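# Thread dark-handled rod through brass ring barrels in block

## Task

Push the steel rod that has the dark handle through the small barrels of every brass ring part sitting in the steel block, until its tip pokes out past the block's far end. Then leave the rod resting inside those barrels, with all the ring parts still in their original places.

## Robot and tools

Robot: two six-joint arms, left_arm and right_arm, each ending in a two-finger parallel gripper. Fixed cameras are cam_high and cam_low; cam_left_wrist and cam_right_wrist ride on the wrists. All images are 672x504, and calibration data is supplied for each camera.

Frames: the scene frame has its origin at table-top height, midway between the arms' nominal bases. +z points up, +x points out over the table, and left_arm sits on the +y side. Calibrated bases in the scene frame are left_arm (-0.014, +0.441, 0) and right_arm (-0.014, -0.649, 0). Both are turned only slightly about z. Each arm reports its hand pose and velocities in its own base frame. Motion offsets run along the axes of that arm's current Hand target, which is the gripper's own frame. In that frame the fingers point along +z and open and close along y, and a block about 10 cm long sticks out toward +x. end_effector_position is the point between the pads when they are closed. Fingertips reach about 19 mm past it when closed and 6 mm when fully open.

Row format, shared by all motion tools: 18 numbers, each in [-1, 1], always covering both arms. First come left_arm dx, dy, dz, rx, ry, rz, then left gripper position, force_limit, speed. The right arm's nine follow in the same order. dx..rz form an offset, not a pose. It is measured from the arm's Hand target at the moment the action or move begins, along that target's axes. 1.0 equals 0.6 m or 180 degrees, and rx, ry, rz together make one rotation vector. Every row counts from that same start, so repeating an offset in a later call moves the arm further. Six zeros re-command the current Hand target, which also ends a push against something. Gripper position: +1 is fully open (85 mm), about -0.8 is where the pads meet, and -1 closes until something blocks the fingers. force_limit sets motor push. speed sets finger speed: about 20 mm/s at -1, 85 at 0, 150 at +1. Both start at +1. A slow close at force_limit -1 gives roughly 30 N per pad; +1 gives roughly 100 N; fast closes from wider give more. To leave a gripper unchanged, resend its previous three numbers, because 0 counts as a command. A new force_limit or speed only applies once position changes by 0.01 or more.

execute_actions: actions is a list of actions. Each action is a list of up to 15 rows, one row per 1/30 s step. If fewer than 15 rows are given, the last row is held to fill 15 steps. cameras selects which images come back: omitted, null or ["all"] gives every camera, [] gives none. An empty actions list just reports the current state.

move: target is either one row or a list of up to 15 rows. Every offset in the list counts from the same starting Hand targets. Paths are straight lines, finish together, last at least 0.5 s and are cut off at 10 s. They do not avoid obstacles or the other arm. speed: top path speed in m/s, 0.002 to 3.2, default 0.25; turning is capped at twice that in rad/s. It can be a single value or one per target. blend: corner rounding in metres for lists. stop_force: 4 to 120 N, one value for both arms. An arm's path ends when it feels that much push against its direction of travel, or 120 N in any direction. It is unreliable while the gripper rotates and will not notice light pushes that tip loose parts. Leave stop_force out when backing away from a contact. zero (only with stop_force, default true) re-zeroes moving arms before starting. blocking=false returns after about 0.5 s while the move keeps running; it cannot be combined with stop_force. Within a list, keep the finger numbers the same in every row. The result adds a "move:" line giving the ending (done, off_target, moving, held, fault) and any limits. limits=paced means the pose was clipped; limits=held means steps were withheld.

wait: seconds from 0 to 10; both arms hold their last command. stop: brakes a running move, while the fingers carry on. zoom_image: camera plus region [x0, y0, x1, y1] in pixels of that camera's latest image, at most 504x504. zero_wrist_force: arm is "left_arm" or "right_arm"; it subtracts the current wrist reading from later ones. finished_scene: scene is the current scene's number; this ends the scene for good.

Result lines: end_effector_position (m), end_effector_quat_wxyz, velocities (m/s, rad/s), Hand target (the last commanded pose after clipping), and Tool commands. A gripper often stops short of its Hand target; send the missing distance as an offset if needed. object_status codes: 0 moving; 1 stopped while opening; 2 stopped while closing, meaning something is gripped; 3 reached the requested position or pads closed. position_measured is in counts: 3 is open, 78 is about 60 mm, 130 about 40 mm, 180 about 20 mm, 230 pads together. Wrist force and torque are read along the gripper's axes, and a third line shows the peak since the last report. Joint torques include the arm's own weight. "within noise" means the joints are at rest.

Motion notes: each step clips commanded orientation to within 32 degrees of the measured orientation. Motion trails commands by about 0.09 to 0.21 s, and fast moves overshoot. Keep paths away from an arm's own base so its shoulder posture does not flip. A clearance check may hold back commands that bring the two arms close together.

Avoid: any net force near 150 N, or contact torque at the joint limits (300, 300, 136, 49.1, 49.1, 49.1 N m). Either stops the arm for 10 s. Even a small target beyond a firm contact can trigger this, so approach slowly. Do not hit or squeeze the other arm. Do not drop, slam or shove parts, and do not grip hard on parts that still rest on something. Anything falling off the table fails the task. Stretched arms and held loads heat motors; a MOTOR HOT warning appears at 70 °C, and at 85 °C the arm locks for 30 to 60 s. Loose objects may occasionally be nudged by outside pushes.

Each tool is called after "Call:" as a command line: name --argument value for each argument, lists and objects as JSON in quotes; but a table of rows of numbers goes row by row, as --pt "numbers of a row", without its own name.

## Session

Call:
execute_actions --actions '[]'

Scene clock: 0.00 s.
left_arm: end_effector_position=(+0.4614, +0.0800, +0.2295) position_measured=3 object_status=3 end_effector_quat_wxyz=(-0.106, +0.351, +0.929, +0.052) | right_arm: end_effector_position=(+0.0666, +0.4425, +0.2157) position_measured=3 object_status=3 end_effector_quat_wxyz=(-0.033, +0.896, +0.443, +0.016)
Joint positions: left_arm=[-0.288 -1.83 2.269 -1.804 -1.453 0.423] | right_arm=[4.976 -1.164 -2.436 -1.041 1.551 -2.227]
Joint velocities: within noise
Joint torques (N m): no reading
Wrist force (N): no reading
Wrist torque (N m): no reading
Wrist force, peak (N): no reading
Hand target: left_arm +0.4614, +0.0800, +0.2295; -0.106, +0.351, +0.929, +0.052 | right_arm +0.0666, +0.4425, +0.2157; -0.033, +0.896, +0.443, +0.016
Tool commands: left_gripper/position=+1.0 left_gripper/force_limit=+1.0 left_gripper/speed=+1.0 right_gripper/position=+1.0 right_gripper/force_limit=+1.0 right_gripper/speed=+1.0

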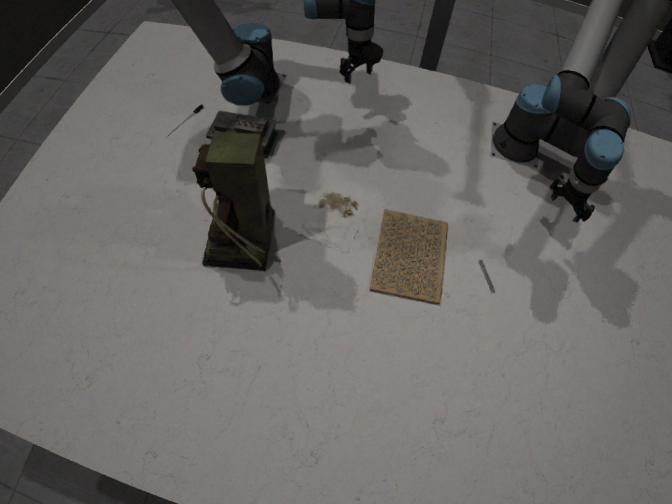

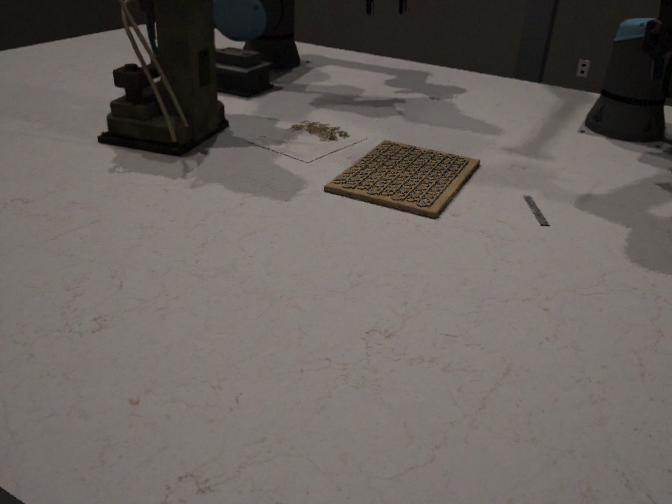

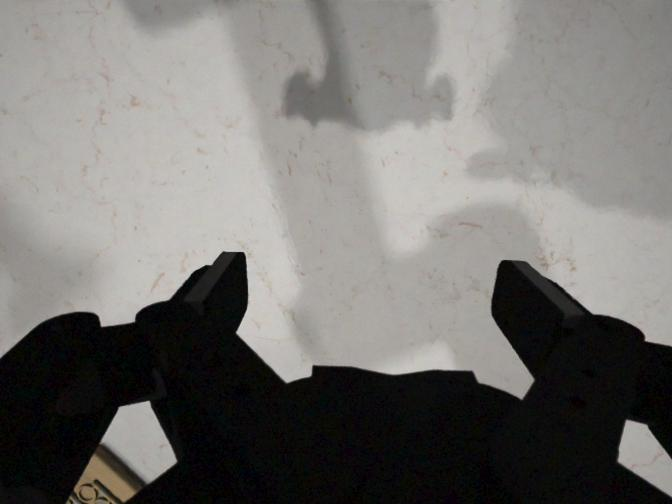

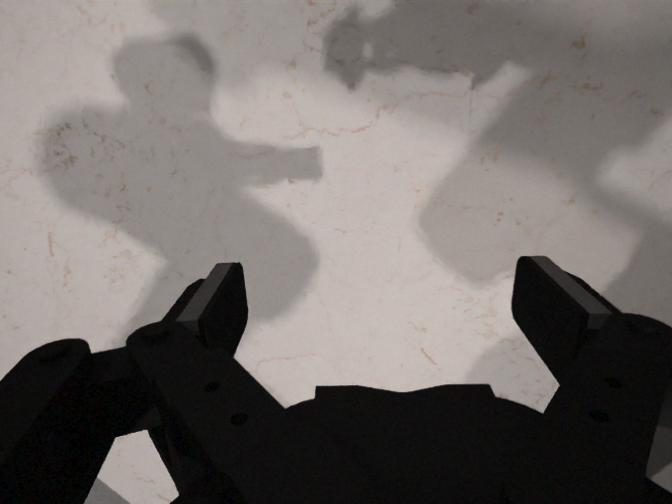

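Call:
zoom_image --camera "cam_high" --region '[150, 70, 320, 197]'

Call:
zoom_image --camera "cam_high" --region '[290, 160, 510, 325]'

Call:
zoom_image --camera "cam_low" --region '[80, 20, 320, 200]'

Scaled by 2.965.

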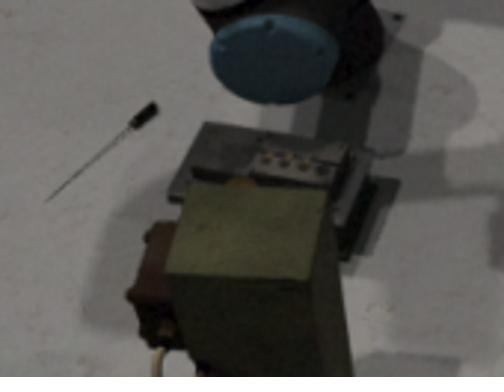

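Scaled by 2.291.

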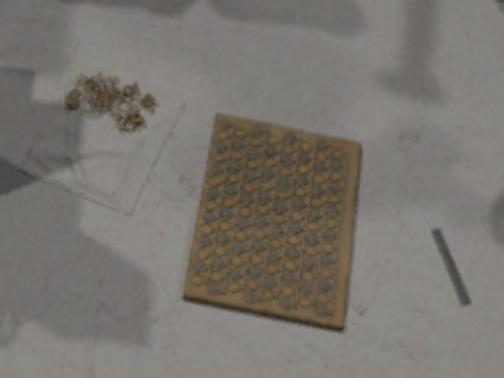

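Scaled by 2.100.

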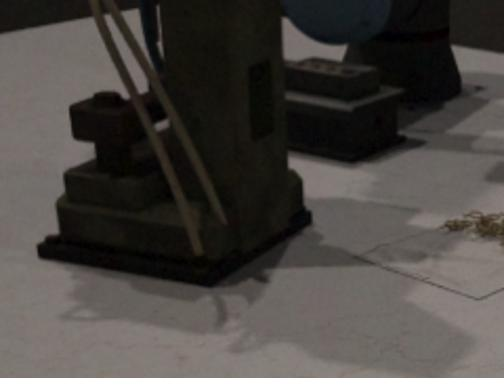

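Call:
zoom_image --camera "cam_high" --region '[205, 105, 285, 160]'

Call:
zoom_image --camera "cam_low" --region '[205, 40, 285, 100]'

Call:
zoom_image --camera "cam_high" --region '[155, 90, 215, 145]'

Scaled by 6.300.

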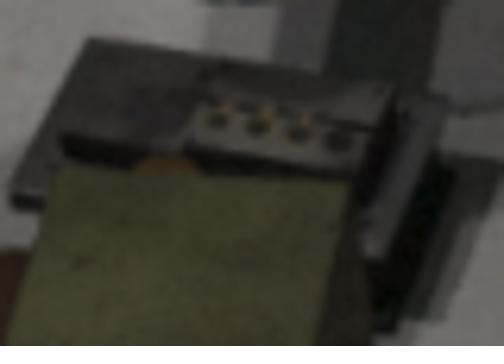

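Scaled by 6.300.

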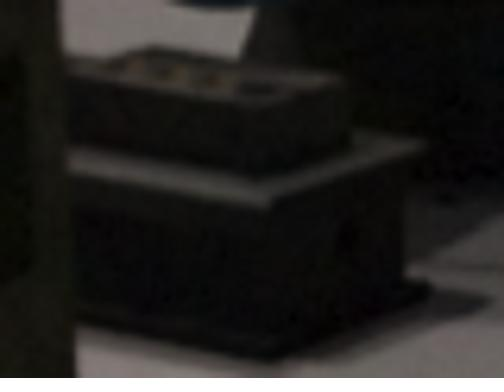

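Scaled by 8.400.

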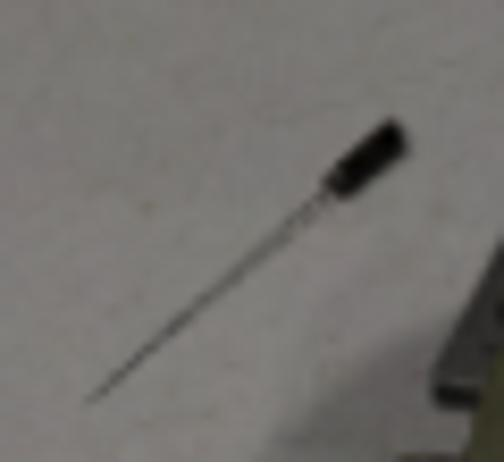

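Call:
move --target '[0,0,0,0,0,0,1,1,1,-0.1222,0.7152,-0.2255,0,0,0,1,1,1]' --speed 0.3

Scene clock: 176.07 s.
left_arm: end_effector_position=(+0.4614, +0.0800, +0.2295) position_measured=3 object_status=3 end_effector_quat_wxyz=(-0.106, +0.351, +0.929, +0.052) | right_arm: end_effector_position=(+0.3632, +0.1148, +0.3273) position_measured=3 object_status=3 end_effector_quat_wxyz=(-0.033, +0.896, +0.443, +0.016)
Joint positions: left_arm=[-0.288 -1.83 2.269 -1.804 -1.453 0.423] | right_arm=[3.877 -0.955 -2.321 -1.387 1.625 -3.323]
Joint velocities: within noise
Joint torques (N m): left_arm=[-3.09 -18.42 -40.12 -5.13 1.17 1.25] | right_arm=[-10.39 -22.13 58.75 9.6 3.56 -1.87]
Wrist force (N): left_arm=[0.0 -0.1 0.6] | right_arm=[0.5 0.4 0.2]
Wrist torque (N m): left_arm=[-0.01 -0.01 -0.01] | right_arm=[0.10 -0.06 -0.01]
Wrist force, peak (N): left_arm=[0.1 0.6 1.0] | right_arm=[0.1 2.9 -0.5]
Hand target: left_arm +0.4614, +0.0800, +0.2295; -0.106, +0.351, +0.929, +0.052 | right_arm +0.3633, +0.1148, +0.3273; -0.033, +0.896, +0.443, +0.016
Off the commanded pose: left_arm 0.000 m, 0 deg | right_arm 0.000 m, 0 deg.
move: done
camera_calibration:
cam_right_wrist: T_world_to_cam=[[0.77029, -0.635549, -0.0522644, -0.177011], [-0.59032, -0.741665, 0.318522, 0.211719], [-0.241199, -0.214501, -0.946474, 0.556469], [0, 0, 0, 1]] pos_world=[0.395551, 0.163889, 0.449994]

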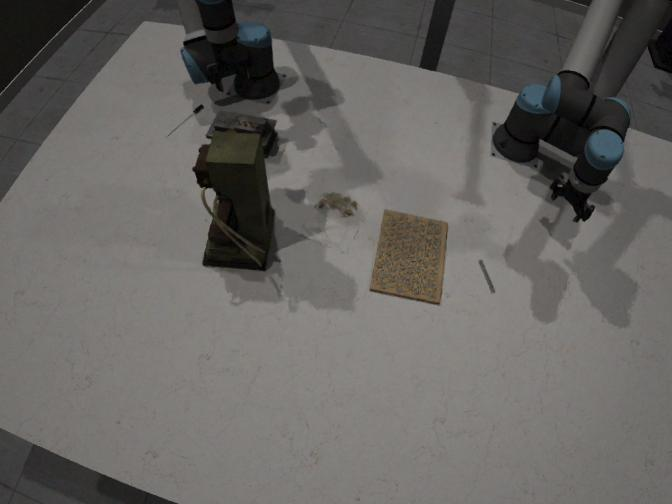

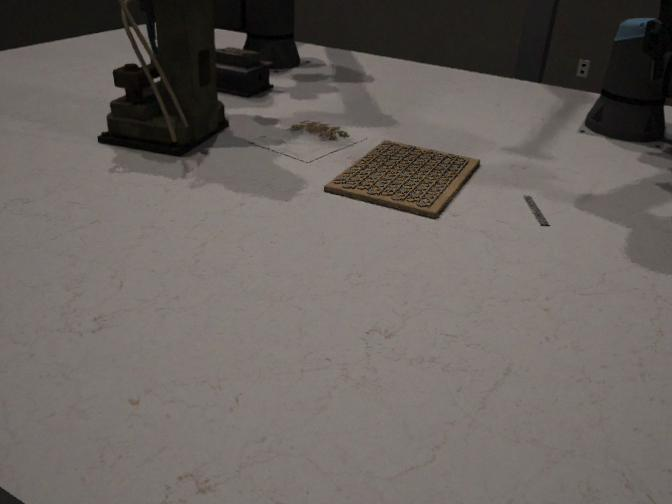

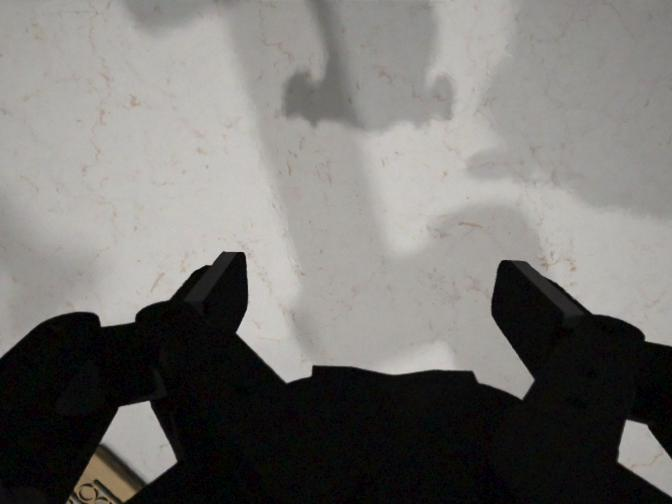

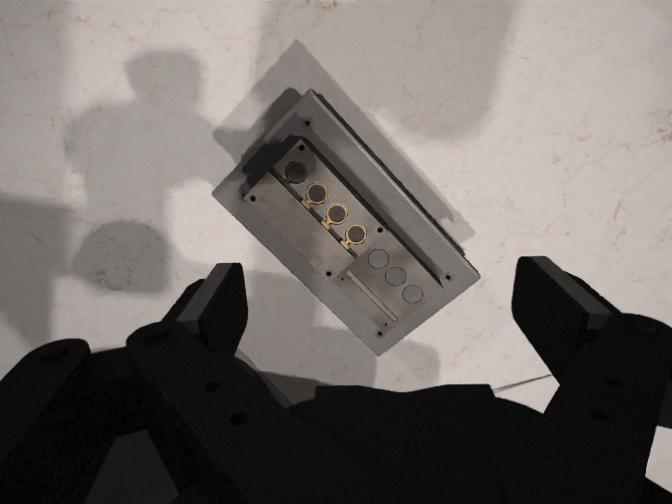

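Call:
zoom_image --camera "cam_right_wrist" --region '[205, 90, 485, 360]'

Call:
zoom_image --camera "cam_right_wrist" --region '[235, 130, 445, 340]'

Scaled by 1.800.

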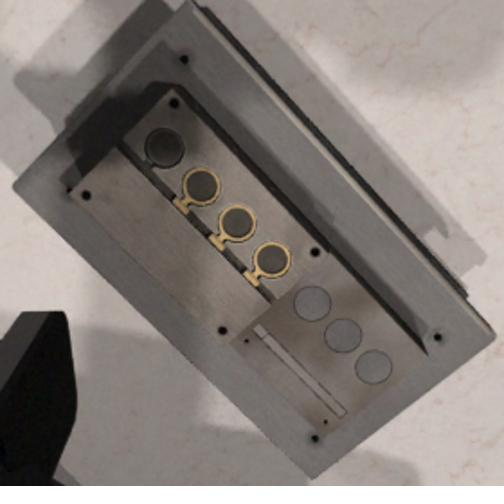

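Scaled by 2.400.

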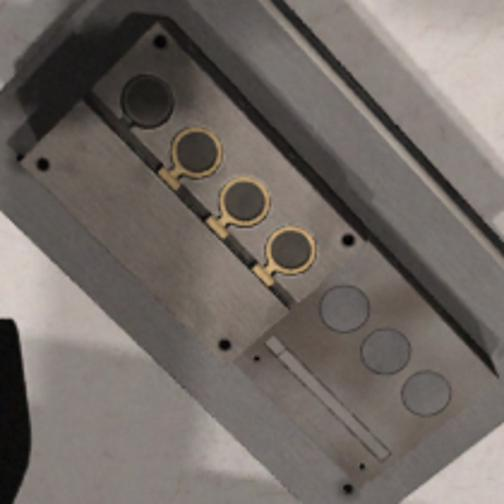

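Call:
move --target '[0,0,0,0,0,0,1,1,1,0.1725,-0.2128,0.2275,-0.0622,-0.1832,-0.2014,1,1,1]' --speed 0.3 --cameras '["cam_right_wrist", "cam_high"]'

Scene clock: 340.87 s.
left_arm: end_effector_position=(+0.4614, +0.0800, +0.2295) position_measured=3 object_status=3 end_effector_quat_wxyz=(-0.106, +0.351, +0.929, +0.052) | right_arm: end_effector_position=(+0.3246, +0.2841, +0.2029) position_measured=3 object_status=3 end_effector_quat_wxyz=(+0.183, +0.683, +0.683, -0.183)
Joint positions: left_arm=[-0.288 -1.83 2.269 -1.804 -1.453 0.423] | right_arm=[4.393 -1.411 -2.241 -1.561 1.412 -3.421]
Joint velocities: within noise
Joint torques (N m): left_arm=[-3.17 -16.75 -37.69 -5.46 1.34 1.96] | right_arm=[10.6 10.43 52.08 -0.68 -2.57 -2.23]
Wrist force (N): left_arm=[-0.3 0.3 0.3] | right_arm=[-0.5 -0.2 -0.5]
Wrist torque (N m): left_arm=[0.06 0.05 -0.01] | right_arm=[0.12 0.04 -0.15]
Wrist force, peak (N): left_arm=[-0.3 0.4 1.0] | right_arm=[1.5 -0.5 -0.8]
Hand target: left_arm +0.4614, +0.0800, +0.2295; -0.106, +0.351, +0.929, +0.052 | right_arm +0.3246, +0.2841, +0.2029; +0.183, +0.683, +0.683, -0.183
Off the commanded pose: left_arm 0.000 m, 0 deg | right_arm 0.000 m, 0 deg.
move: done
camera_calibration:
cam_right_wrist: T_world_to_cam=[[0.999206, -0.0365145, 0.0159519, -0.30446], [-0.0350987, -0.617013, 0.78617, 0.0435325], [-0.018864, -0.786106, -0.617804, 0.489318], [0, 0, 0, 1]] pos_world=[0.314976, 0.400399, 0.272936]
Images, in order (width x height): cam_high 672x504, cam_right_wrist 672x504.

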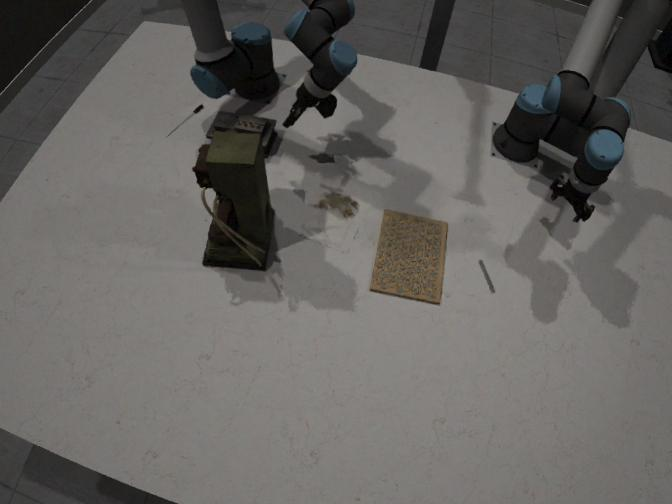

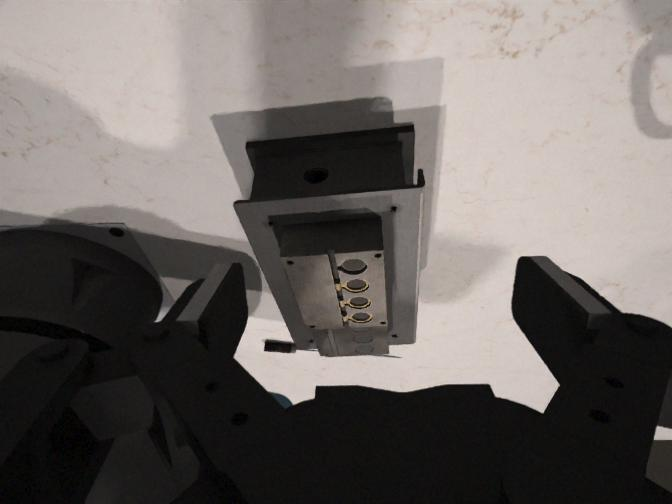

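Call:
zoom_image --camera "cam_right_wrist" --region '[225, 120, 435, 360]'

Call:
zoom_image --camera "cam_right_wrist" --region '[270, 205, 400, 335]'

Scaled by 2.100.

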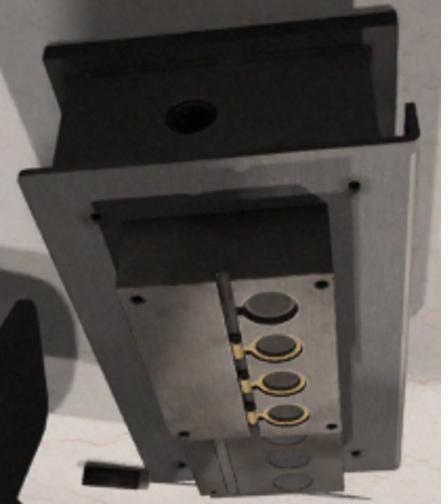

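Scaled by 3.877.

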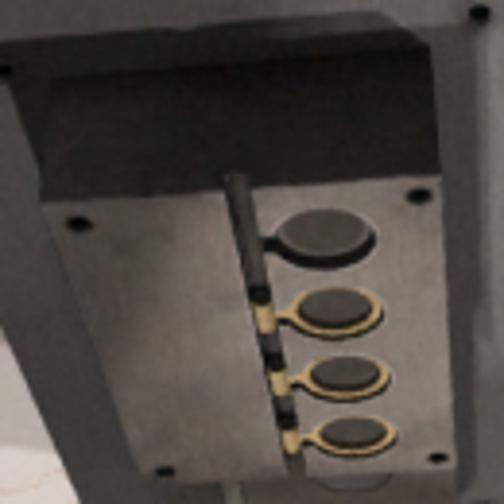

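Call:
move --pt "0 0 0 0 0 0 1 1 1 -0.4855 0.0923 -0.0605 0.0771 0.0577 0.2878 1 1 1" --pt "0 0 0 0 0 0 1 1 1 -0.771 -0.035 0.4873 0.1542 0.1154 0.5756 1 1 1" --speed 0.4 --blend '[0.1, 0]' --cameras '["cam_right_wrist", "cam_high"]'

Scene clock: 557.40 s.
left_arm: end_effector_position=(+0.4614, +0.0800, +0.2295) position_measured=3 object_status=3 end_effector_quat_wxyz=(-0.106, +0.351, +0.929, +0.052) | right_arm: end_effector_position=(+0.3041, -0.2627, +0.1810) position_measured=3 object_status=3 end_effector_quat_wxyz=(+0.000, +0.990, -0.142, +0.000)
Joint positions: left_arm=[-0.288 -1.83 2.269 -1.804 -1.453 0.423] | right_arm=[2.877 -1.129 -2.504 -1.078 1.571 -3.121]
Joint velocities: within noise
Joint torques (N m): left_arm=[-5.41 -13.71 -34.81 -5.27 1.21 2.27] | right_arm=[-8.34 -11.34 53.51 9.9 3.17 -2.27]
Wrist force (N): left_arm=[0.2 0.0 0.2] | right_arm=[0.1 0.1 0.6]
Wrist torque (N m): left_arm=[0.01 -0.03 -0.01] | right_arm=[-0.01 -0.10 -0.02]
Wrist force, peak (N): left_arm=[0.4 0.4 1.2] | right_arm=[-0.7 2.6 1.3]
Hand target: left_arm +0.4614, +0.0800, +0.2295; -0.106, +0.351, +0.929, +0.052 | right_arm +0.3041, -0.2627, +0.1810; +0.000, +0.990, -0.142, +0.000
Off the commanded pose: left_arm 0.000 m, 0 deg | right_arm 0.000 m, 0 deg.
move: done
camera_calibration:
cam_right_wrist: T_world_to_cam=[[-0.318706, -0.947837, -0.00556053, -0.13831], [-0.880636, 0.29393, 0.371598, 0.294009], [-0.35058, 0.123327, -0.928377, 0.441542], [0, 0, 0, 1]] pos_world=[0.36963, -0.271968, 0.299895]
Images, in order (width x height): cam_high 672x504, cam_right_wrist 672x504.

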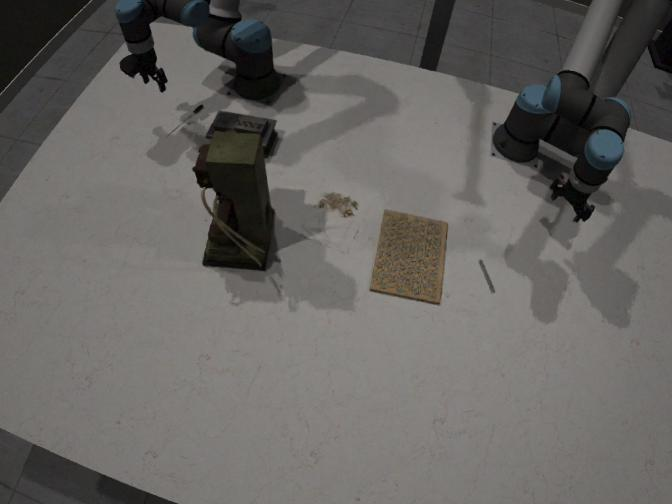

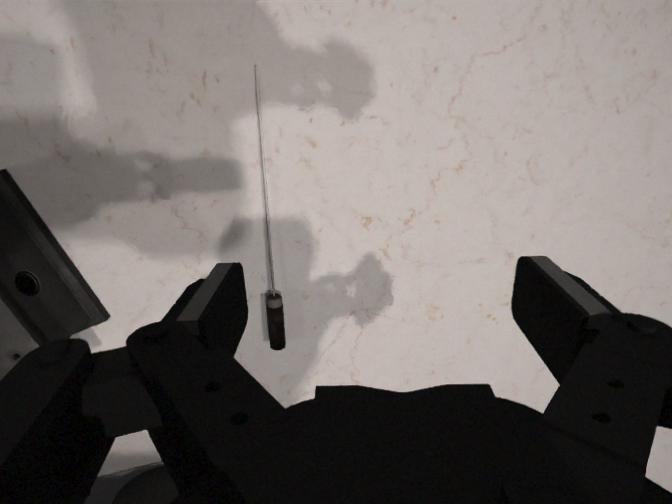

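Call:
zoom_image --camera "cam_right_wrist" --region '[230, 50, 320, 200]'

Call:
zoom_image --camera "cam_right_wrist" --region '[230, 200, 330, 370]'

Scaled by 3.360.

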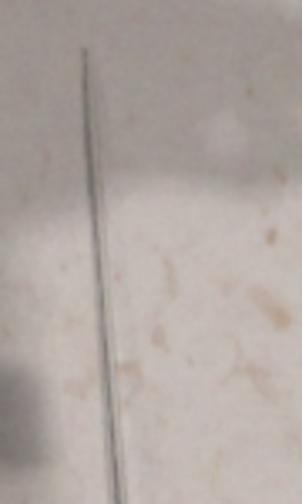

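Scaled by 2.965.

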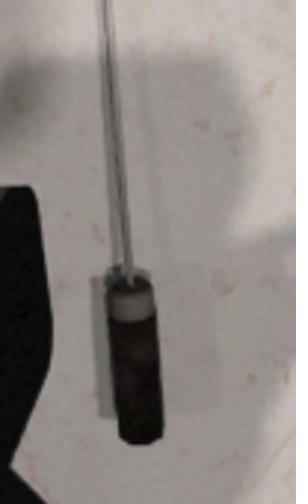

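Call:
move --target '[0,0,0,0,0,0,1,1,1,-0.166,-0.1133,0.1933,0.0007,-0.0556,0.0076,-0.2,1,0]' --speed 0.2 --cameras '["cam_right_wrist"]'

Scene clock: 626.03 s.
left_arm: end_effector_position=(+0.4614, +0.0800, +0.2295) position_measured=3 object_status=3 end_effector_quat_wxyz=(-0.106, +0.351, +0.929, +0.052) | right_arm: end_effector_position=(+0.2277, -0.1696, +0.0650) position_measured=154 object_status=3 end_effector_quat_wxyz=(-0.013, +0.984, -0.153, -0.086)
Joint positions: left_arm=[-0.288 -1.83 2.269 -1.804 -1.453 0.423] | right_arm=[3.104 -1.096 -2.729 -1.055 1.617 -2.874]
Joint velocities: within noise
Joint torques (N m): left_arm=[-5.69 -14.94 -32.79 -5.62 1.18 2.58] | right_arm=[9.87 -19.33 34.85 9.07 3.83 1.57]
Wrist force (N): left_arm=[-0.2 0.0 0.4] | right_arm=[-0.6 -0.5 0.4]
Wrist torque (N m): left_arm=[0.01 0.03 -0.01] | right_arm=[0.00 0.10 -0.09]
Wrist force, peak (N): left_arm=[0.7 0.0 1.0] | right_arm=[-1.2 -0.5 2.2]
Hand target: left_arm +0.4614, +0.0800, +0.2295; -0.106, +0.351, +0.929, +0.052 | right_arm +0.2277, -0.1695, +0.0649; -0.013, +0.984, -0.153, -0.086
Off the commanded pose: left_arm 0.000 m, 0 deg | right_arm 0.000 m, 0 deg.
move: done
camera_calibration:
cam_right_wrist: T_world_to_cam=[[-0.341719, -0.939801, 0.00122064, -0.0688784], [-0.798443, 0.291004, 0.527072, 0.213208], [-0.495698, 0.179136, -0.84982, 0.333007], [0, 0, 0, 1]] pos_world=[0.311769, -0.18643, 0.170704]
Images, in order (width x height): cam_right_wrist 672x504.

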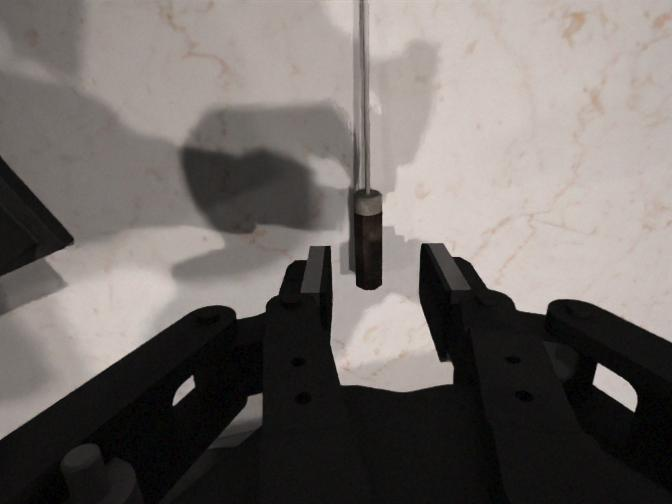

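Call:
move --target '[0,0,0,0,0,0,1,1,1,0.0101,0,0.0574,0,0,0,-0.2,1,0]' --speed 0.08 --cameras '[]'

Call:
move --target '[0,0,0,0,0,0,1,1,1,0.004,0,0.023,0,0,0,-0.2,1,0]' --speed 0.01 --stop_force 5 --cameras '["cam_right_wrist"]'

Scene clock: 644.60 s.
left_arm: end_effector_position=(+0.4614, +0.0800, +0.2294) position_measured=3 object_status=3 end_effector_quat_wxyz=(-0.106, +0.351, +0.929, +0.052) | right_arm: end_effector_position=(+0.2277, -0.1695, +0.0300) position_measured=154 object_status=3 end_effector_quat_wxyz=(-0.013, +0.984, -0.153, -0.086)
Joint positions: left_arm=[-0.288 -1.83 2.269 -1.804 -1.453 0.423] | right_arm=[3.105 -1.199 -2.773 -0.908 1.617 -2.874]
Joint velocities: within noise
Joint torques (N m): left_arm=[-6.25 -15.17 -31.5 -5.54 1.18 2.26] | right_arm=[-6.83 -18.45 30.3 9.55 3.02 -2.25]
Wrist force (N): left_arm=[0.0 0.2 0.5] | right_arm=[-0.4 -0.4 0.1]
Wrist torque (N m): left_arm=[0.04 -0.01 -0.01] | right_arm=[0.05 0.09 -0.09]
Wrist force, peak (N): left_arm=[1.0 0.1 0.6] | right_arm=[-0.6 -0.3 1.0]
Hand target: left_arm +0.4614, +0.0800, +0.2295; -0.106, +0.351, +0.929, +0.052 | right_arm +0.2277, -0.1695, +0.0300; -0.013, +0.984, -0.153, -0.086
Off the commanded pose: left_arm 0.000 m, 0 deg | right_arm 0.000 m, 0 deg.
move: done
No camera images: "cameras" was empty.

Scene clock: 646.80 s.
left_arm: end_effector_position=(+0.4614, +0.0800, +0.2294) position_measured=3 object_status=3 end_effector_quat_wxyz=(-0.106, +0.351, +0.929, +0.052) | right_arm: end_effector_position=(+0.2276, -0.1695, +0.0194) position_measured=154 object_status=3 end_effector_quat_wxyz=(-0.013, +0.984, -0.153, -0.086)
Joint positions: left_arm=[-0.288 -1.83 2.269 -1.804 -1.453 0.423] | right_arm=[3.105 -1.236 -2.785 -0.859 1.617 -2.874]
Joint velocities: within noise
Joint torques (N m): left_arm=[-4.68 -14.43 -31.31 -5.38 1.19 2.54] | right_arm=[5.8 19.18 38.29 0.76 0.92 1.07]
Wrist force (N): left_arm=[0.3 -0.1 0.6] | right_arm=[-0.1 -0.4 -2.0]
Wrist torque (N m): left_arm=[-0.01 -0.04 -0.01] | right_arm=[0.00 0.11 -0.11]
Wrist force, peak (N): left_arm=[0.5 0.0 1.0] | right_arm=[-21.7 2.9 -39.0]
Hand target: left_arm +0.4614, +0.0800, +0.2295; -0.106, +0.351, +0.929, +0.052 | right_arm +0.2276, -0.1695, +0.0194; -0.013, +0.984, -0.153, -0.086 (not the last commanded pose)
Off the commanded pose: left_arm 0.000 m, 0 deg | right_arm 0.003 m, 0 deg.
move: contact (right_arm)
camera_calibration:
cam_right_wrist: T_world_to_cam=[[-0.341711, -0.939804, 0.00129622, -0.0688349], [-0.798327, 0.290997, 0.527252, 0.237236], [-0.495891, 0.179133, -0.849708, 0.294215], [0, 0, 0, 1]] pos_world=[0.311769, -0.18643, 0.125003]
Images, in order (width x height): cam_right_wrist 672x504.

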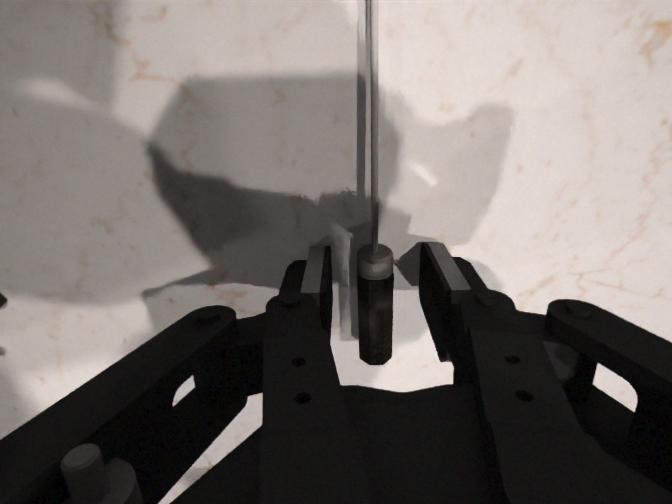

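Call:
move --pt "0 0 0 0 0 0 1 1 1 -0.0056 0 -0.0032 0 0 0 -0.2 1 0" --pt "0 0 0 0 0 0 1 1 1 -0.0056 0 -0.0032 0 0 0 -1 -1 -1" --speed 0.03 --cameras '["cam_right_wrist"]'

Scene clock: 662.37 s.
left_arm: end_effector_position=(+0.4614, +0.0800, +0.2294) position_measured=3 object_status=3 end_effector_quat_wxyz=(-0.106, +0.351, +0.929, +0.052) | right_arm: end_effector_position=(+0.2248, -0.1686, +0.0219) position_measured=201 object_status=2 end_effector_quat_wxyz=(-0.013, +0.984, -0.153, -0.086)
Joint positions: left_arm=[-0.288 -1.83 2.269 -1.804 -1.453 0.423] | right_arm=[3.107 -1.217 -2.787 -0.876 1.618 -2.871]
Joint velocities: within noise
Joint torques (N m): left_arm=[-7.4 -14 -31.67 -5.45 1.07 2.46] | right_arm=[11.1 18.77 31.75 1.71 3.39 2.14]
Wrist force (N): left_arm=[-0.1 0.3 1.0] | right_arm=[-1.9 -0.8 -1.2]
Wrist torque (N m): left_arm=[0.05 0.01 -0.01] | right_arm=[-0.05 0.16 -0.10]
Wrist force, peak (N): left_arm=[0.0 -0.8 0.9] | right_arm=[-2.0 -0.8 -1.5]
Hand target: left_arm +0.4614, +0.0800, +0.2295; -0.106, +0.351, +0.929, +0.052 | right_arm +0.2248, -0.1686, +0.0219; -0.013, +0.984, -0.153, -0.086
Off the commanded pose: left_arm 0.000 m, 0 deg | right_arm 0.000 m, 0 deg.
move: done
camera_calibration:
cam_right_wrist: T_world_to_cam=[[-0.341711, -0.939804, 0.00129622, -0.0689833], [-0.798327, 0.290997, 0.527252, 0.233341], [-0.495891, 0.179133, -0.849708, 0.29474], [0, 0, 0, 1]] pos_world=[0.308869, -0.18553, 0.127503]
Images, in order (width x height): cam_right_wrist 672x504.

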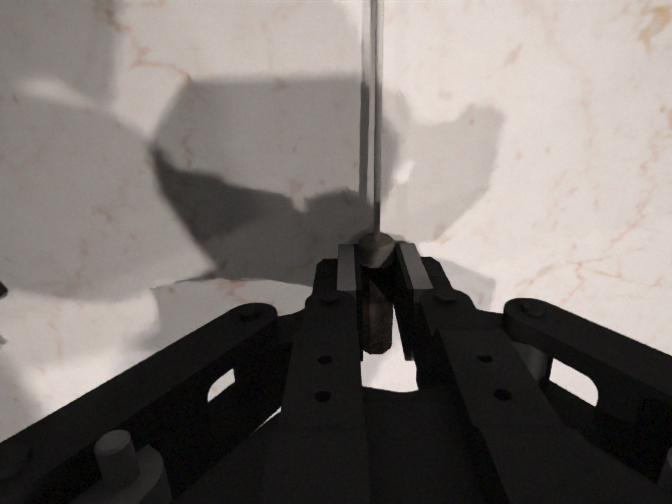

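Call:
move --pt "0 0 0 0 0 0 1 1 1 -0.0802 0 -0.4563 0 0 0 -1 -1 -1" --pt "0 0 0 0 0 0 1 1 1 0.0075 -0.4632 -0.4718 0.0326 0 0.1851 -1 -1 -1" --pt "0 0 0 0 0 0 1 1 1 -0.2475 -0.9835 -0.2575 0.0652 -0.0001 0.3701 -1 -1 -1" --speed 0.3 --blend '[0.08, 0.1, 0]' --cameras '["cam_right_wrist", "cam_high"]'

Scene clock: 768.93 s.
left_arm: end_effector_position=(+0.4614, +0.0800, +0.2294) position_measured=3 object_status=3 end_effector_quat_wxyz=(-0.106, +0.351, +0.929, +0.052) | right_arm: end_effector_position=(+0.2901, +0.4298, +0.1998) position_measured=201 object_status=2 end_effector_quat_wxyz=(-0.059, +0.733, -0.675, -0.064)
Joint positions: left_arm=[-0.288 -1.83 2.269 -1.804 -1.453 0.423] | right_arm=[4.425 -1.33 -2.397 -0.822 1.633 -0.364]
Joint velocities: within noise
Joint torques (N m): left_arm=[-8.4 -13.68 -32.7 -5.37 1.3 2.46] | right_arm=[11.37 -2.42 50.91 10.26 -2.09 2.44]
Wrist force (N): left_arm=[0.3 -0.1 0.3] | right_arm=[0.0 -0.2 0.0]
Wrist torque (N m): left_arm=[-0.01 -0.05 -0.01] | right_arm=[0.03 -0.03 -0.07]
Wrist force, peak (N): left_arm=[-0.1 0.4 1.0] | right_arm=[-2.9 0.3 1.4]
Hand target: left_arm +0.4614, +0.0800, +0.2295; -0.106, +0.351, +0.929, +0.052 | right_arm +0.2902, +0.4299, +0.1998; -0.059, +0.733, -0.675, -0.064
Off the commanded pose: left_arm 0.000 m, 0 deg | right_arm 0.000 m, 0 deg.
move: done
camera_calibration:
cam_right_wrist: T_world_to_cam=[[-0.999138, -0.041493, 0.00110332, 0.320188], [-0.0346611, 0.848662, 0.527798, -0.443809], [-0.0228363, 0.527305, -0.849369, 0.0841934], [0, 0, 0, 1]] pos_world=[0.306451, 0.345534, 0.3054]
Images, in order (width x height): cam_high 672x504, cam_right_wrist 672x504.

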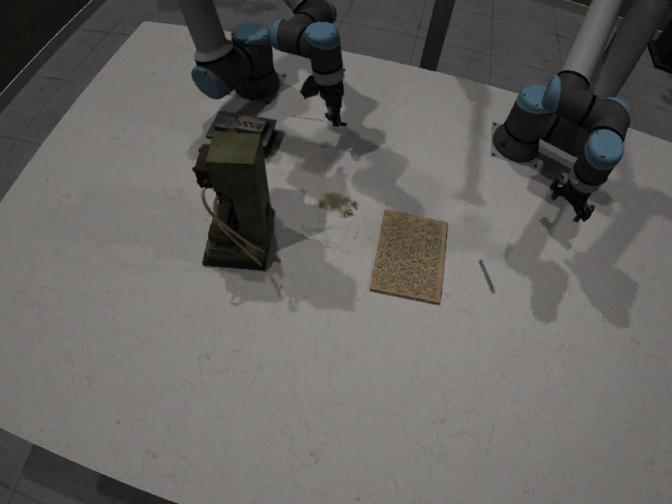

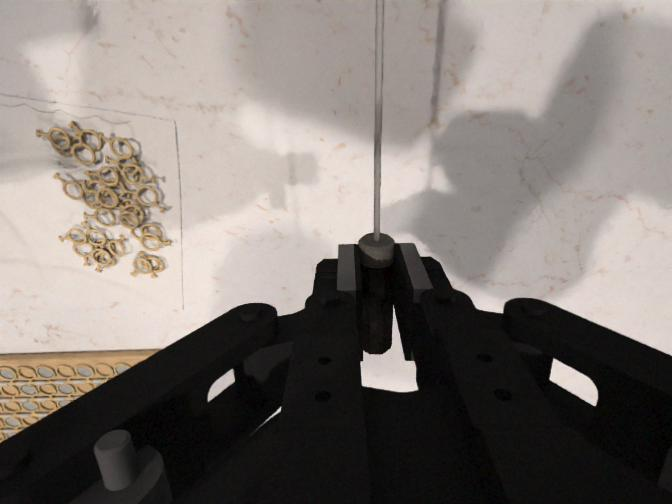

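Call:
move --target '[0,0,0,0,0,0,1,1,1,0.0486,0,0.2754,0,0,0,-1,-1,-1]' --speed 0.15 --cameras '[]'

Call:
move --target '[0,0,0,0,0,0,1,1,1,0.0046,0,0.0263,0,0,0,-1,-1,-1]' --speed 0.008 --stop_force 4 --cameras '["cam_right_wrist"]'

Scene clock: 782.20 s.
left_arm: end_effector_position=(+0.4614, +0.0800, +0.2294) position_measured=3 object_status=3 end_effector_quat_wxyz=(-0.106, +0.351, +0.929, +0.052) | right_arm: end_effector_position=(+0.2902, +0.4299, +0.0320) position_measured=201 object_status=2 end_effector_quat_wxyz=(-0.059, +0.733, -0.675, -0.064)
Joint positions: left_arm=[-0.288 -1.83 2.269 -1.804 -1.453 0.423] | right_arm=[4.425 -1.655 -2.548 -0.346 1.633 -0.364]
Joint velocities: within noise
Joint torques (N m): left_arm=[-9.03 -15.27 -32.81 -5.42 1.39 2.43] | right_arm=[-7.38 10.57 21.92 9.63 3.64 -2.21]
Wrist force (N): left_arm=[-0.3 -0.2 0.3] | right_arm=[-0.4 -0.8 0.1]
Wrist torque (N m): left_arm=[-0.03 0.03 -0.01] | right_arm=[-0.02 0.11 -0.10]
Wrist force, peak (N): left_arm=[-0.1 -0.5 1.1] | right_arm=[-0.6 -0.2 -1.9]
Hand target: left_arm +0.4614, +0.0800, +0.2295; -0.106, +0.351, +0.929, +0.052 | right_arm +0.2902, +0.4299, +0.0320; -0.059, +0.733, -0.675, -0.064
Off the commanded pose: left_arm 0.000 m, 0 deg | right_arm 0.000 m, 0 deg.
move: done
No camera images: "cameras" was empty.

Scene clock: 784.87 s.
left_arm: end_effector_position=(+0.4614, +0.0800, +0.2294) position_measured=3 object_status=3 end_effector_quat_wxyz=(-0.106, +0.351, +0.929, +0.052) | right_arm: end_effector_position=(+0.2902, +0.4299, +0.0214) position_measured=201 object_status=2 end_effector_quat_wxyz=(-0.059, +0.733, -0.675, -0.064)
Joint positions: left_arm=[-0.288 -1.83 2.269 -1.804 -1.453 0.423] | right_arm=[4.425 -1.683 -2.554 -0.313 1.633 -0.364]
Joint velocities: within noise
Joint torques (N m): left_arm=[-9.36 -14.29 -32.6 -5.6 1.27 2.56] | right_arm=[-6.87 49.71 32.72 3.39 0.63 -1.97]
Wrist force (N): left_arm=[-0.2 -0.3 0.5] | right_arm=[0.0 -0.3 -0.1]
Wrist torque (N m): left_arm=[-0.05 0.03 -0.01] | right_arm=[0.05 0.05 -0.11]
Wrist force, peak (N): left_arm=[-0.2 -0.3 1.2] | right_arm=[-1.4 0.9 -7.8]
Hand target: left_arm +0.4614, +0.0800, +0.2295; -0.106, +0.351, +0.929, +0.052 | right_arm +0.2902, +0.4299, +0.0214; -0.059, +0.733, -0.675, -0.064 (not the last commanded pose)
Off the commanded pose: left_arm 0.000 m, 0 deg | right_arm 0.005 m, 0 deg.
move: contact (right_arm)
camera_calibration:
cam_right_wrist: T_world_to_cam=[[-0.99914, -0.0414401, 0.00101969, 0.320481], [-0.0346616, 0.848692, 0.52775, -0.349735], [-0.0227354, 0.527262, -0.849399, -0.0673963], [0, 0, 0, 1]] pos_world=[0.306551, 0.345634, 0.127]
Images, in order (width x height): cam_right_wrist 672x504.

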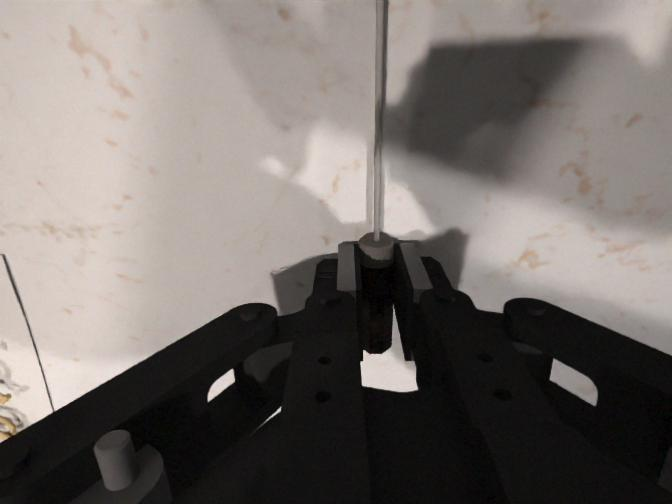

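Call:
move --pt "0 0 0 0 0 0 1 1 1 0 0 0 0 0 0 -0.2 -1 -1" --pt "0 0 0 0 0 0 1 1 1 -0.0347 0 -0.197 0 0 0 -0.2 -1 -1" --pt "0 0 0 0 0 0 1 1 1 -0.1092 0 -0.2323 0 0.12 0 -0.2 -1 -1" --pt "0 0 0 0 0 0 1 1 1 -0.1548 0 -0.0865 0 0.4222 0 -0.2 -1 -1" --speed '[0.05, 0.15, 0.25, 0.25]' --blend '[0, 0.02, 0.03, 0]' --cameras '["cam_right_wrist", "cam_high"]'

Scene clock: 845.47 s.
left_arm: end_effector_position=(+0.4614, +0.0800, +0.2294) position_measured=3 object_status=3 end_effector_quat_wxyz=(-0.106, +0.351, +0.929, +0.052) | right_arm: end_effector_position=(+0.2835, +0.5121, +0.0887) position_measured=154 object_status=3 end_effector_quat_wxyz=(+0.369, +0.617, -0.568, +0.401)
Joint positions: left_arm=[-0.288 -1.83 2.269 -1.804 -1.453 0.423] | right_arm=[4.6 -2.13 -1.755 -1.972 1.394 -0.079]
Joint velocities: within noise
Joint torques (N m): left_arm=[-9.02 -13.84 -33.64 -5.47 1.27 2.33] | right_arm=[10.47 53.62 39.71 -4.31 -2.26 2.25]
Wrist force (N): left_arm=[0.0 -0.2 0.5] | right_arm=[2.3 0.8 1.8]
Wrist torque (N m): left_arm=[-0.03 0.00 -0.01] | right_arm=[0.13 -0.29 -0.16]
Wrist force, peak (N): left_arm=[0.2 -0.1 1.4] | right_arm=[2.4 0.7 2.0]
Hand target: left_arm +0.4614, +0.0800, +0.2295; -0.106, +0.351, +0.929, +0.052 | right_arm +0.2835, +0.5121, +0.0887; +0.369, +0.617, -0.568, +0.401
Off the commanded pose: left_arm 0.000 m, 0 deg | right_arm 0.000 m, 0 deg.
move: done
camera_calibration:
cam_right_wrist: T_world_to_cam=[[-0.996762, -0.0703803, -0.0388981, 0.33471], [-0.0235598, 0.718087, -0.695554, -0.283033], [0.0768856, -0.692385, -0.71742, 0.530899], [0, 0, 0, 1]] pos_world=[0.286139, 0.594386, 0.197033]
Images, in order (width x height): cam_high 672x504, cam_right_wrist 672x504.

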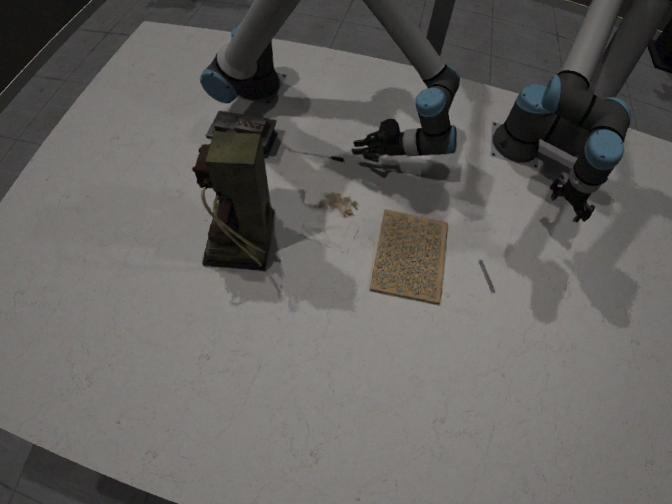

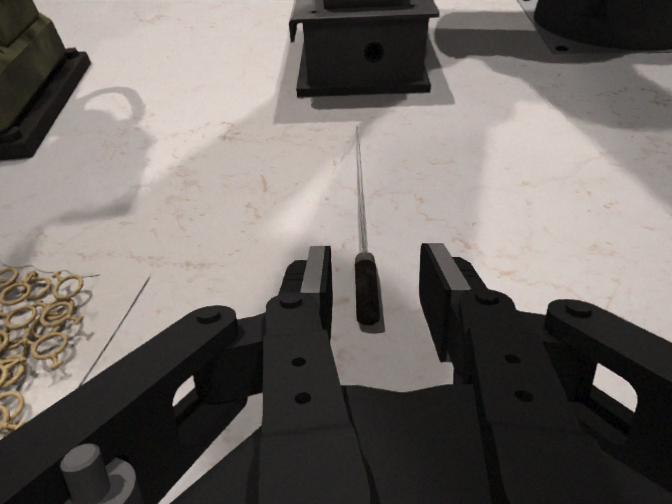

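Call:
zoom_image --camera "cam_right_wrist" --region '[320, 110, 420, 340]'

Scaled by 2.191.

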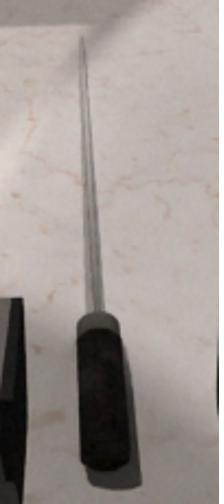

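Call:
move --target '[0,0,0,0,0,0,1,1,1,-0.042,0.0023,0.1382,-0.0042,0,0.0019,-0.2,-1,-1]' --speed 0.1 --cameras '["cam_right_wrist"]'

Scene clock: 876.03 s.
left_arm: end_effector_position=(+0.4614, +0.0800, +0.2294) position_measured=3 object_status=3 end_effector_quat_wxyz=(-0.106, +0.351, +0.929, +0.052) | right_arm: end_effector_position=(+0.2875, +0.4468, +0.0320) position_measured=154 object_status=3 end_effector_quat_wxyz=(+0.372, +0.613, -0.573, +0.398)
Joint positions: left_arm=[-0.288 -1.83 2.269 -1.804 -1.453 0.423] | right_arm=[4.58 -2.13 -1.9 -1.827 1.388 -0.082]
Joint velocities: within noise
Joint torques (N m): left_arm=[-9.01 -14.38 -33.92 -5.54 1.43 2.42] | right_arm=[-8.47 48.71 20.87 3.57 -2.32 -2.27]
Wrist force (N): left_arm=[0.2 0.0 0.4] | right_arm=[1.9 0.9 1.6]
Wrist torque (N m): left_arm=[0.01 -0.03 -0.01] | right_arm=[0.17 -0.23 -0.23]
Wrist force, peak (N): left_arm=[0.0 0.2 1.1] | right_arm=[2.7 0.8 2.0]
Hand target: left_arm +0.4614, +0.0800, +0.2295; -0.106, +0.351, +0.929, +0.052 | right_arm +0.2875, +0.4467, +0.0319; +0.372, +0.613, -0.573, +0.398
Off the commanded pose: left_arm 0.000 m, 0 deg | right_arm 0.000 m, 0 deg.
move: done
camera_calibration:
cam_right_wrist: T_world_to_cam=[[-0.997671, -0.0559467, -0.039029, 0.325751], [-0.0130602, 0.718219, -0.695694, -0.278561], [0.0669532, -0.693564, -0.717277, 0.448101], [0, 0, 0, 1]] pos_world=[0.291352, 0.529079, 0.140333]
Images, in order (width x height): cam_right_wrist 672x504.

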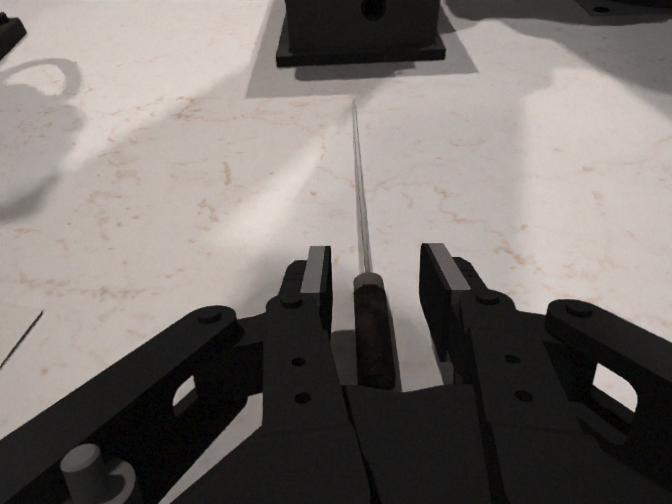

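Call:
move --target '[0,0,0,0,0,0,1,1,1,-0.0274,0,0.0122,0,0,0,-0.2,-1,-1]' --speed 0.006 --stop_force 4 --cameras '["cam_right_wrist"]'

Scene clock: 906.73 s.
left_arm: end_effector_position=(+0.4614, +0.0800, +0.2294) position_measured=3 object_status=3 end_effector_quat_wxyz=(-0.106, +0.351, +0.929, +0.052) | right_arm: end_effector_position=(+0.2875, +0.4467, +0.0161) position_measured=154 object_status=3 end_effector_quat_wxyz=(+0.372, +0.613, -0.573, +0.398)
Joint positions: left_arm=[-0.288 -1.83 2.269 -1.804 -1.453 0.423] | right_arm=[4.579 -2.151 -1.903 -1.802 1.388 -0.082]
Joint velocities: within noise
Joint torques (N m): left_arm=[-9.92 -14.86 -34.66 -5.47 1.14 2.5] | right_arm=[-8.56 83.21 30.4 -2.21 -1.79 -1.91]
Wrist force (N): left_arm=[-0.1 0.3 0.5] | right_arm=[9.9 1.2 -2.9]
Wrist torque (N m): left_arm=[0.05 0.01 0.00] | right_arm=[0.11 -0.18 -0.25]
Wrist force, peak (N): left_arm=[0.3 0.2 1.3] | right_arm=[16.4 1.8 -6.2]
Hand target: left_arm +0.4614, +0.0800, +0.2295; -0.106, +0.351, +0.929, +0.052 | right_arm +0.2875, +0.4467, +0.0161; +0.372, +0.613, -0.573, +0.398 (not the last commanded pose)
Off the commanded pose: left_arm 0.000 m, 0 deg | right_arm 0.002 m, 0 deg.
move: contact (right_arm)
camera_calibration:
cam_right_wrist: T_world_to_cam=[[-0.99767, -0.0559547, -0.0390279, 0.325129], [-0.013062, 0.718171, -0.695744, -0.289519], [0.0669589, -0.693614, -0.717228, 0.436645], [0, 0, 0, 1]] pos_world=[0.291352, 0.52898, 0.124433]
Images, in order (width x height): cam_right_wrist 672x504.

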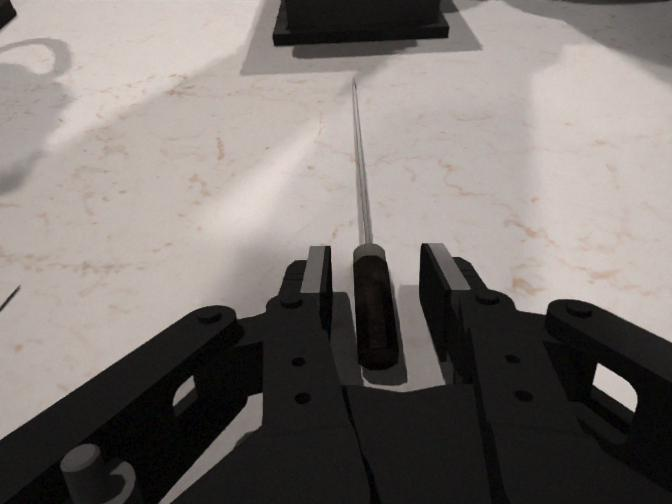

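Call:
move --pt "0 0 0 0 0 0 1 1 1 0.0026 0 -0.0012 0 0 0 -0.2 -1 -1" --pt "0 0 0 0 0 0 1 1 1 0.0026 0 -0.0012 0 0 0 -1 -1 -1" --speed 0.03 --cameras '["cam_right_wrist"]'

Scene clock: 918.63 s.
left_arm: end_effector_position=(+0.4614, +0.0800, +0.2294) position_measured=3 object_status=3 end_effector_quat_wxyz=(-0.106, +0.351, +0.929, +0.052) | right_arm: end_effector_position=(+0.2875, +0.4467, +0.0178) position_measured=201 object_status=2 end_effector_quat_wxyz=(+0.372, +0.613, -0.573, +0.398)
Joint positions: left_arm=[-0.288 -1.83 2.269 -1.804 -1.453 0.423] | right_arm=[4.579 -2.149 -1.903 -1.805 1.388 -0.082]
Joint velocities: within noise
Joint torques (N m): left_arm=[-8.94 -15.43 -35.42 -5.48 1.22 2.41] | right_arm=[-2.24 85.45 32.59 -3.79 0.89 0.17]
Wrist force (N): left_arm=[-0.2 0.0 1.1] | right_arm=[2.3 0.6 1.8]
Wrist torque (N m): left_arm=[0.00 0.03 -0.01] | right_arm=[0.11 -0.26 -0.21]
Wrist force, peak (N): left_arm=[-0.2 0.2 1.2] | right_arm=[9.9 1.4 -2.8]
Hand target: left_arm +0.4614, +0.0800, +0.2295; -0.106, +0.351, +0.929, +0.052 | right_arm +0.2875, +0.4467, +0.0178; +0.372, +0.613, -0.573, +0.398
Off the commanded pose: left_arm 0.000 m, 0 deg | right_arm 0.000 m, 0 deg.
move: done
camera_calibration:
cam_right_wrist: T_world_to_cam=[[-0.99767, -0.0559494, -0.039033, 0.325197], [-0.0130547, 0.718171, -0.695744, -0.288269], [0.0669589, -0.693614, -0.717228, 0.437936], [0, 0, 0, 1]] pos_world=[0.291352, 0.52898, 0.126233]
Images, in order (width x height): cam_right_wrist 672x504.

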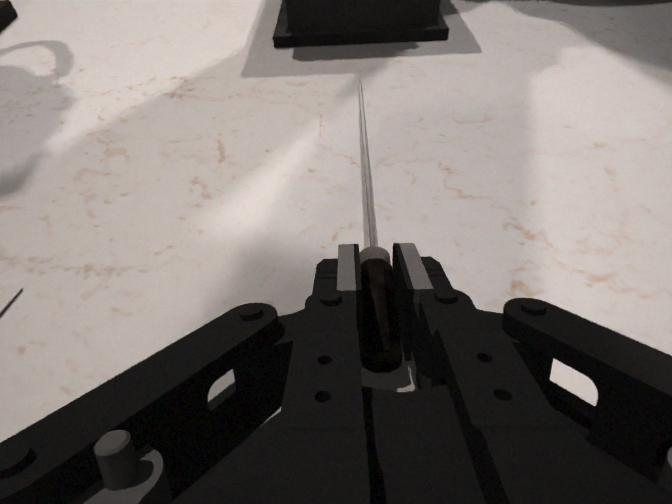

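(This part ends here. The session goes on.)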